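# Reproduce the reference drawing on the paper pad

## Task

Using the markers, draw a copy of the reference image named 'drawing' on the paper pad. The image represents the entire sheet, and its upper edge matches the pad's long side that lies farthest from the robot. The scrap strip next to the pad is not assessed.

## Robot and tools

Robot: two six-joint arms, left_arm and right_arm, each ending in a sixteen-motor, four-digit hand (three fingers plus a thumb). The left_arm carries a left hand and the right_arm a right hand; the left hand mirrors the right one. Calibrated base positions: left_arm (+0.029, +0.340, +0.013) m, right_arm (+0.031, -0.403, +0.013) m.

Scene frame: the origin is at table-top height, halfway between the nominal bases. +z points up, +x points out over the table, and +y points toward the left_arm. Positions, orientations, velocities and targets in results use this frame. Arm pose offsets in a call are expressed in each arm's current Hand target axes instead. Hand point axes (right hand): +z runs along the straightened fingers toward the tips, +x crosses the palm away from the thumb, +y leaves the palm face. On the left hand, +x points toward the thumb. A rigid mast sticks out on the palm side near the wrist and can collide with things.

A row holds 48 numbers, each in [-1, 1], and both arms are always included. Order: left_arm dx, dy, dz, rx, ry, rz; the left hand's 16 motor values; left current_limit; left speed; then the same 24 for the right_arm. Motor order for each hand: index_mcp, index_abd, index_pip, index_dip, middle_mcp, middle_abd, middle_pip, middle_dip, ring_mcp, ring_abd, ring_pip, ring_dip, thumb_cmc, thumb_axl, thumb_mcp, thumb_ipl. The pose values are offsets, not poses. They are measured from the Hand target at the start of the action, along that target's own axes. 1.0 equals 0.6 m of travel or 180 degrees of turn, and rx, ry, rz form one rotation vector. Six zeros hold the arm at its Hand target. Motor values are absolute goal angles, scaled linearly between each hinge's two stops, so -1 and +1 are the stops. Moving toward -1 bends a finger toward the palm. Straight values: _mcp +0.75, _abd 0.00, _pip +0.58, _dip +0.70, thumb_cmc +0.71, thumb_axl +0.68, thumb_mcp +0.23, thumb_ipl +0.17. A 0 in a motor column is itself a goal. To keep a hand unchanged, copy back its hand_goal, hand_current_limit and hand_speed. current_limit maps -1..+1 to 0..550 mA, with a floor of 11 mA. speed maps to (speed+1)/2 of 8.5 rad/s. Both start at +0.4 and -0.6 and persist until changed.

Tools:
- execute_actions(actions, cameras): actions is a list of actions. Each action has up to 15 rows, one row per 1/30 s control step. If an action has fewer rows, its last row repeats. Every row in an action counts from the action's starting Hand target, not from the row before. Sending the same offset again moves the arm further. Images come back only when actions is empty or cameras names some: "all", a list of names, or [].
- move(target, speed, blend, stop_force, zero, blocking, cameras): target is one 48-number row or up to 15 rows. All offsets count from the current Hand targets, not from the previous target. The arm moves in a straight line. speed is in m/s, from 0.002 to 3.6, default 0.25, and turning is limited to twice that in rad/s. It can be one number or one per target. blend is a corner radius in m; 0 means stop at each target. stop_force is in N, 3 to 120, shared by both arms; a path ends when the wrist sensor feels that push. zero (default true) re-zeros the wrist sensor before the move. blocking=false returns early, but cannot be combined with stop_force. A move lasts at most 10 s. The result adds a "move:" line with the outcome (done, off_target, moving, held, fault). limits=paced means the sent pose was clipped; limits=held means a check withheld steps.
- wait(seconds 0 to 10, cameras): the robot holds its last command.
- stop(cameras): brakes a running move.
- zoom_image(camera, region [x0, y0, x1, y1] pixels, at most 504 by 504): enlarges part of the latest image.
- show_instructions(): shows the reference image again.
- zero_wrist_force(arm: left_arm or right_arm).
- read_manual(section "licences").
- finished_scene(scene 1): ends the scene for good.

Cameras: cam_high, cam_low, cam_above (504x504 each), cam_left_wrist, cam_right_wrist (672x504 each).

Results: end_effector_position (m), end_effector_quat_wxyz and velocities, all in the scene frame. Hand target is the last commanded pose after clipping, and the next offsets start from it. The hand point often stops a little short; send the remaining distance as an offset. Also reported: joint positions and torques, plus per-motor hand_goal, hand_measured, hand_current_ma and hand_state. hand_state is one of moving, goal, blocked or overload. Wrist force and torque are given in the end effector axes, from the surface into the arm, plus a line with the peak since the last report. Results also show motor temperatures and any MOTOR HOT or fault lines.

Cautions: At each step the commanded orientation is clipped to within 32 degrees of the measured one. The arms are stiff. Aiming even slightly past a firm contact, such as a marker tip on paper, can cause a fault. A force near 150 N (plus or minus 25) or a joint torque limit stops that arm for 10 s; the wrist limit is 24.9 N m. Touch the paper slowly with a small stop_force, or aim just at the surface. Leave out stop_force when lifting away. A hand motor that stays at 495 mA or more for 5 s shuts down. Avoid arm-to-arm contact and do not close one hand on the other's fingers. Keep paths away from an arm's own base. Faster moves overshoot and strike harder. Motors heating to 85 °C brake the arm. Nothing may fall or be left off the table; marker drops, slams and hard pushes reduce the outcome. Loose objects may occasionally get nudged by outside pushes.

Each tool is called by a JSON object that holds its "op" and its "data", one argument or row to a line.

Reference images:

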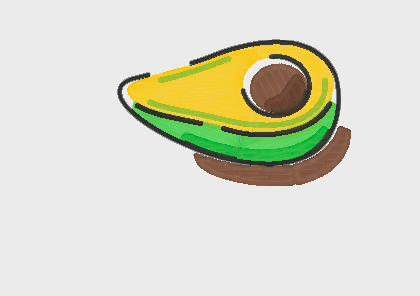

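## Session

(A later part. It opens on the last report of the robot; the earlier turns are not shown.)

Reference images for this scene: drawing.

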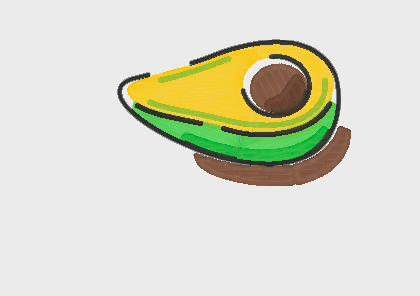

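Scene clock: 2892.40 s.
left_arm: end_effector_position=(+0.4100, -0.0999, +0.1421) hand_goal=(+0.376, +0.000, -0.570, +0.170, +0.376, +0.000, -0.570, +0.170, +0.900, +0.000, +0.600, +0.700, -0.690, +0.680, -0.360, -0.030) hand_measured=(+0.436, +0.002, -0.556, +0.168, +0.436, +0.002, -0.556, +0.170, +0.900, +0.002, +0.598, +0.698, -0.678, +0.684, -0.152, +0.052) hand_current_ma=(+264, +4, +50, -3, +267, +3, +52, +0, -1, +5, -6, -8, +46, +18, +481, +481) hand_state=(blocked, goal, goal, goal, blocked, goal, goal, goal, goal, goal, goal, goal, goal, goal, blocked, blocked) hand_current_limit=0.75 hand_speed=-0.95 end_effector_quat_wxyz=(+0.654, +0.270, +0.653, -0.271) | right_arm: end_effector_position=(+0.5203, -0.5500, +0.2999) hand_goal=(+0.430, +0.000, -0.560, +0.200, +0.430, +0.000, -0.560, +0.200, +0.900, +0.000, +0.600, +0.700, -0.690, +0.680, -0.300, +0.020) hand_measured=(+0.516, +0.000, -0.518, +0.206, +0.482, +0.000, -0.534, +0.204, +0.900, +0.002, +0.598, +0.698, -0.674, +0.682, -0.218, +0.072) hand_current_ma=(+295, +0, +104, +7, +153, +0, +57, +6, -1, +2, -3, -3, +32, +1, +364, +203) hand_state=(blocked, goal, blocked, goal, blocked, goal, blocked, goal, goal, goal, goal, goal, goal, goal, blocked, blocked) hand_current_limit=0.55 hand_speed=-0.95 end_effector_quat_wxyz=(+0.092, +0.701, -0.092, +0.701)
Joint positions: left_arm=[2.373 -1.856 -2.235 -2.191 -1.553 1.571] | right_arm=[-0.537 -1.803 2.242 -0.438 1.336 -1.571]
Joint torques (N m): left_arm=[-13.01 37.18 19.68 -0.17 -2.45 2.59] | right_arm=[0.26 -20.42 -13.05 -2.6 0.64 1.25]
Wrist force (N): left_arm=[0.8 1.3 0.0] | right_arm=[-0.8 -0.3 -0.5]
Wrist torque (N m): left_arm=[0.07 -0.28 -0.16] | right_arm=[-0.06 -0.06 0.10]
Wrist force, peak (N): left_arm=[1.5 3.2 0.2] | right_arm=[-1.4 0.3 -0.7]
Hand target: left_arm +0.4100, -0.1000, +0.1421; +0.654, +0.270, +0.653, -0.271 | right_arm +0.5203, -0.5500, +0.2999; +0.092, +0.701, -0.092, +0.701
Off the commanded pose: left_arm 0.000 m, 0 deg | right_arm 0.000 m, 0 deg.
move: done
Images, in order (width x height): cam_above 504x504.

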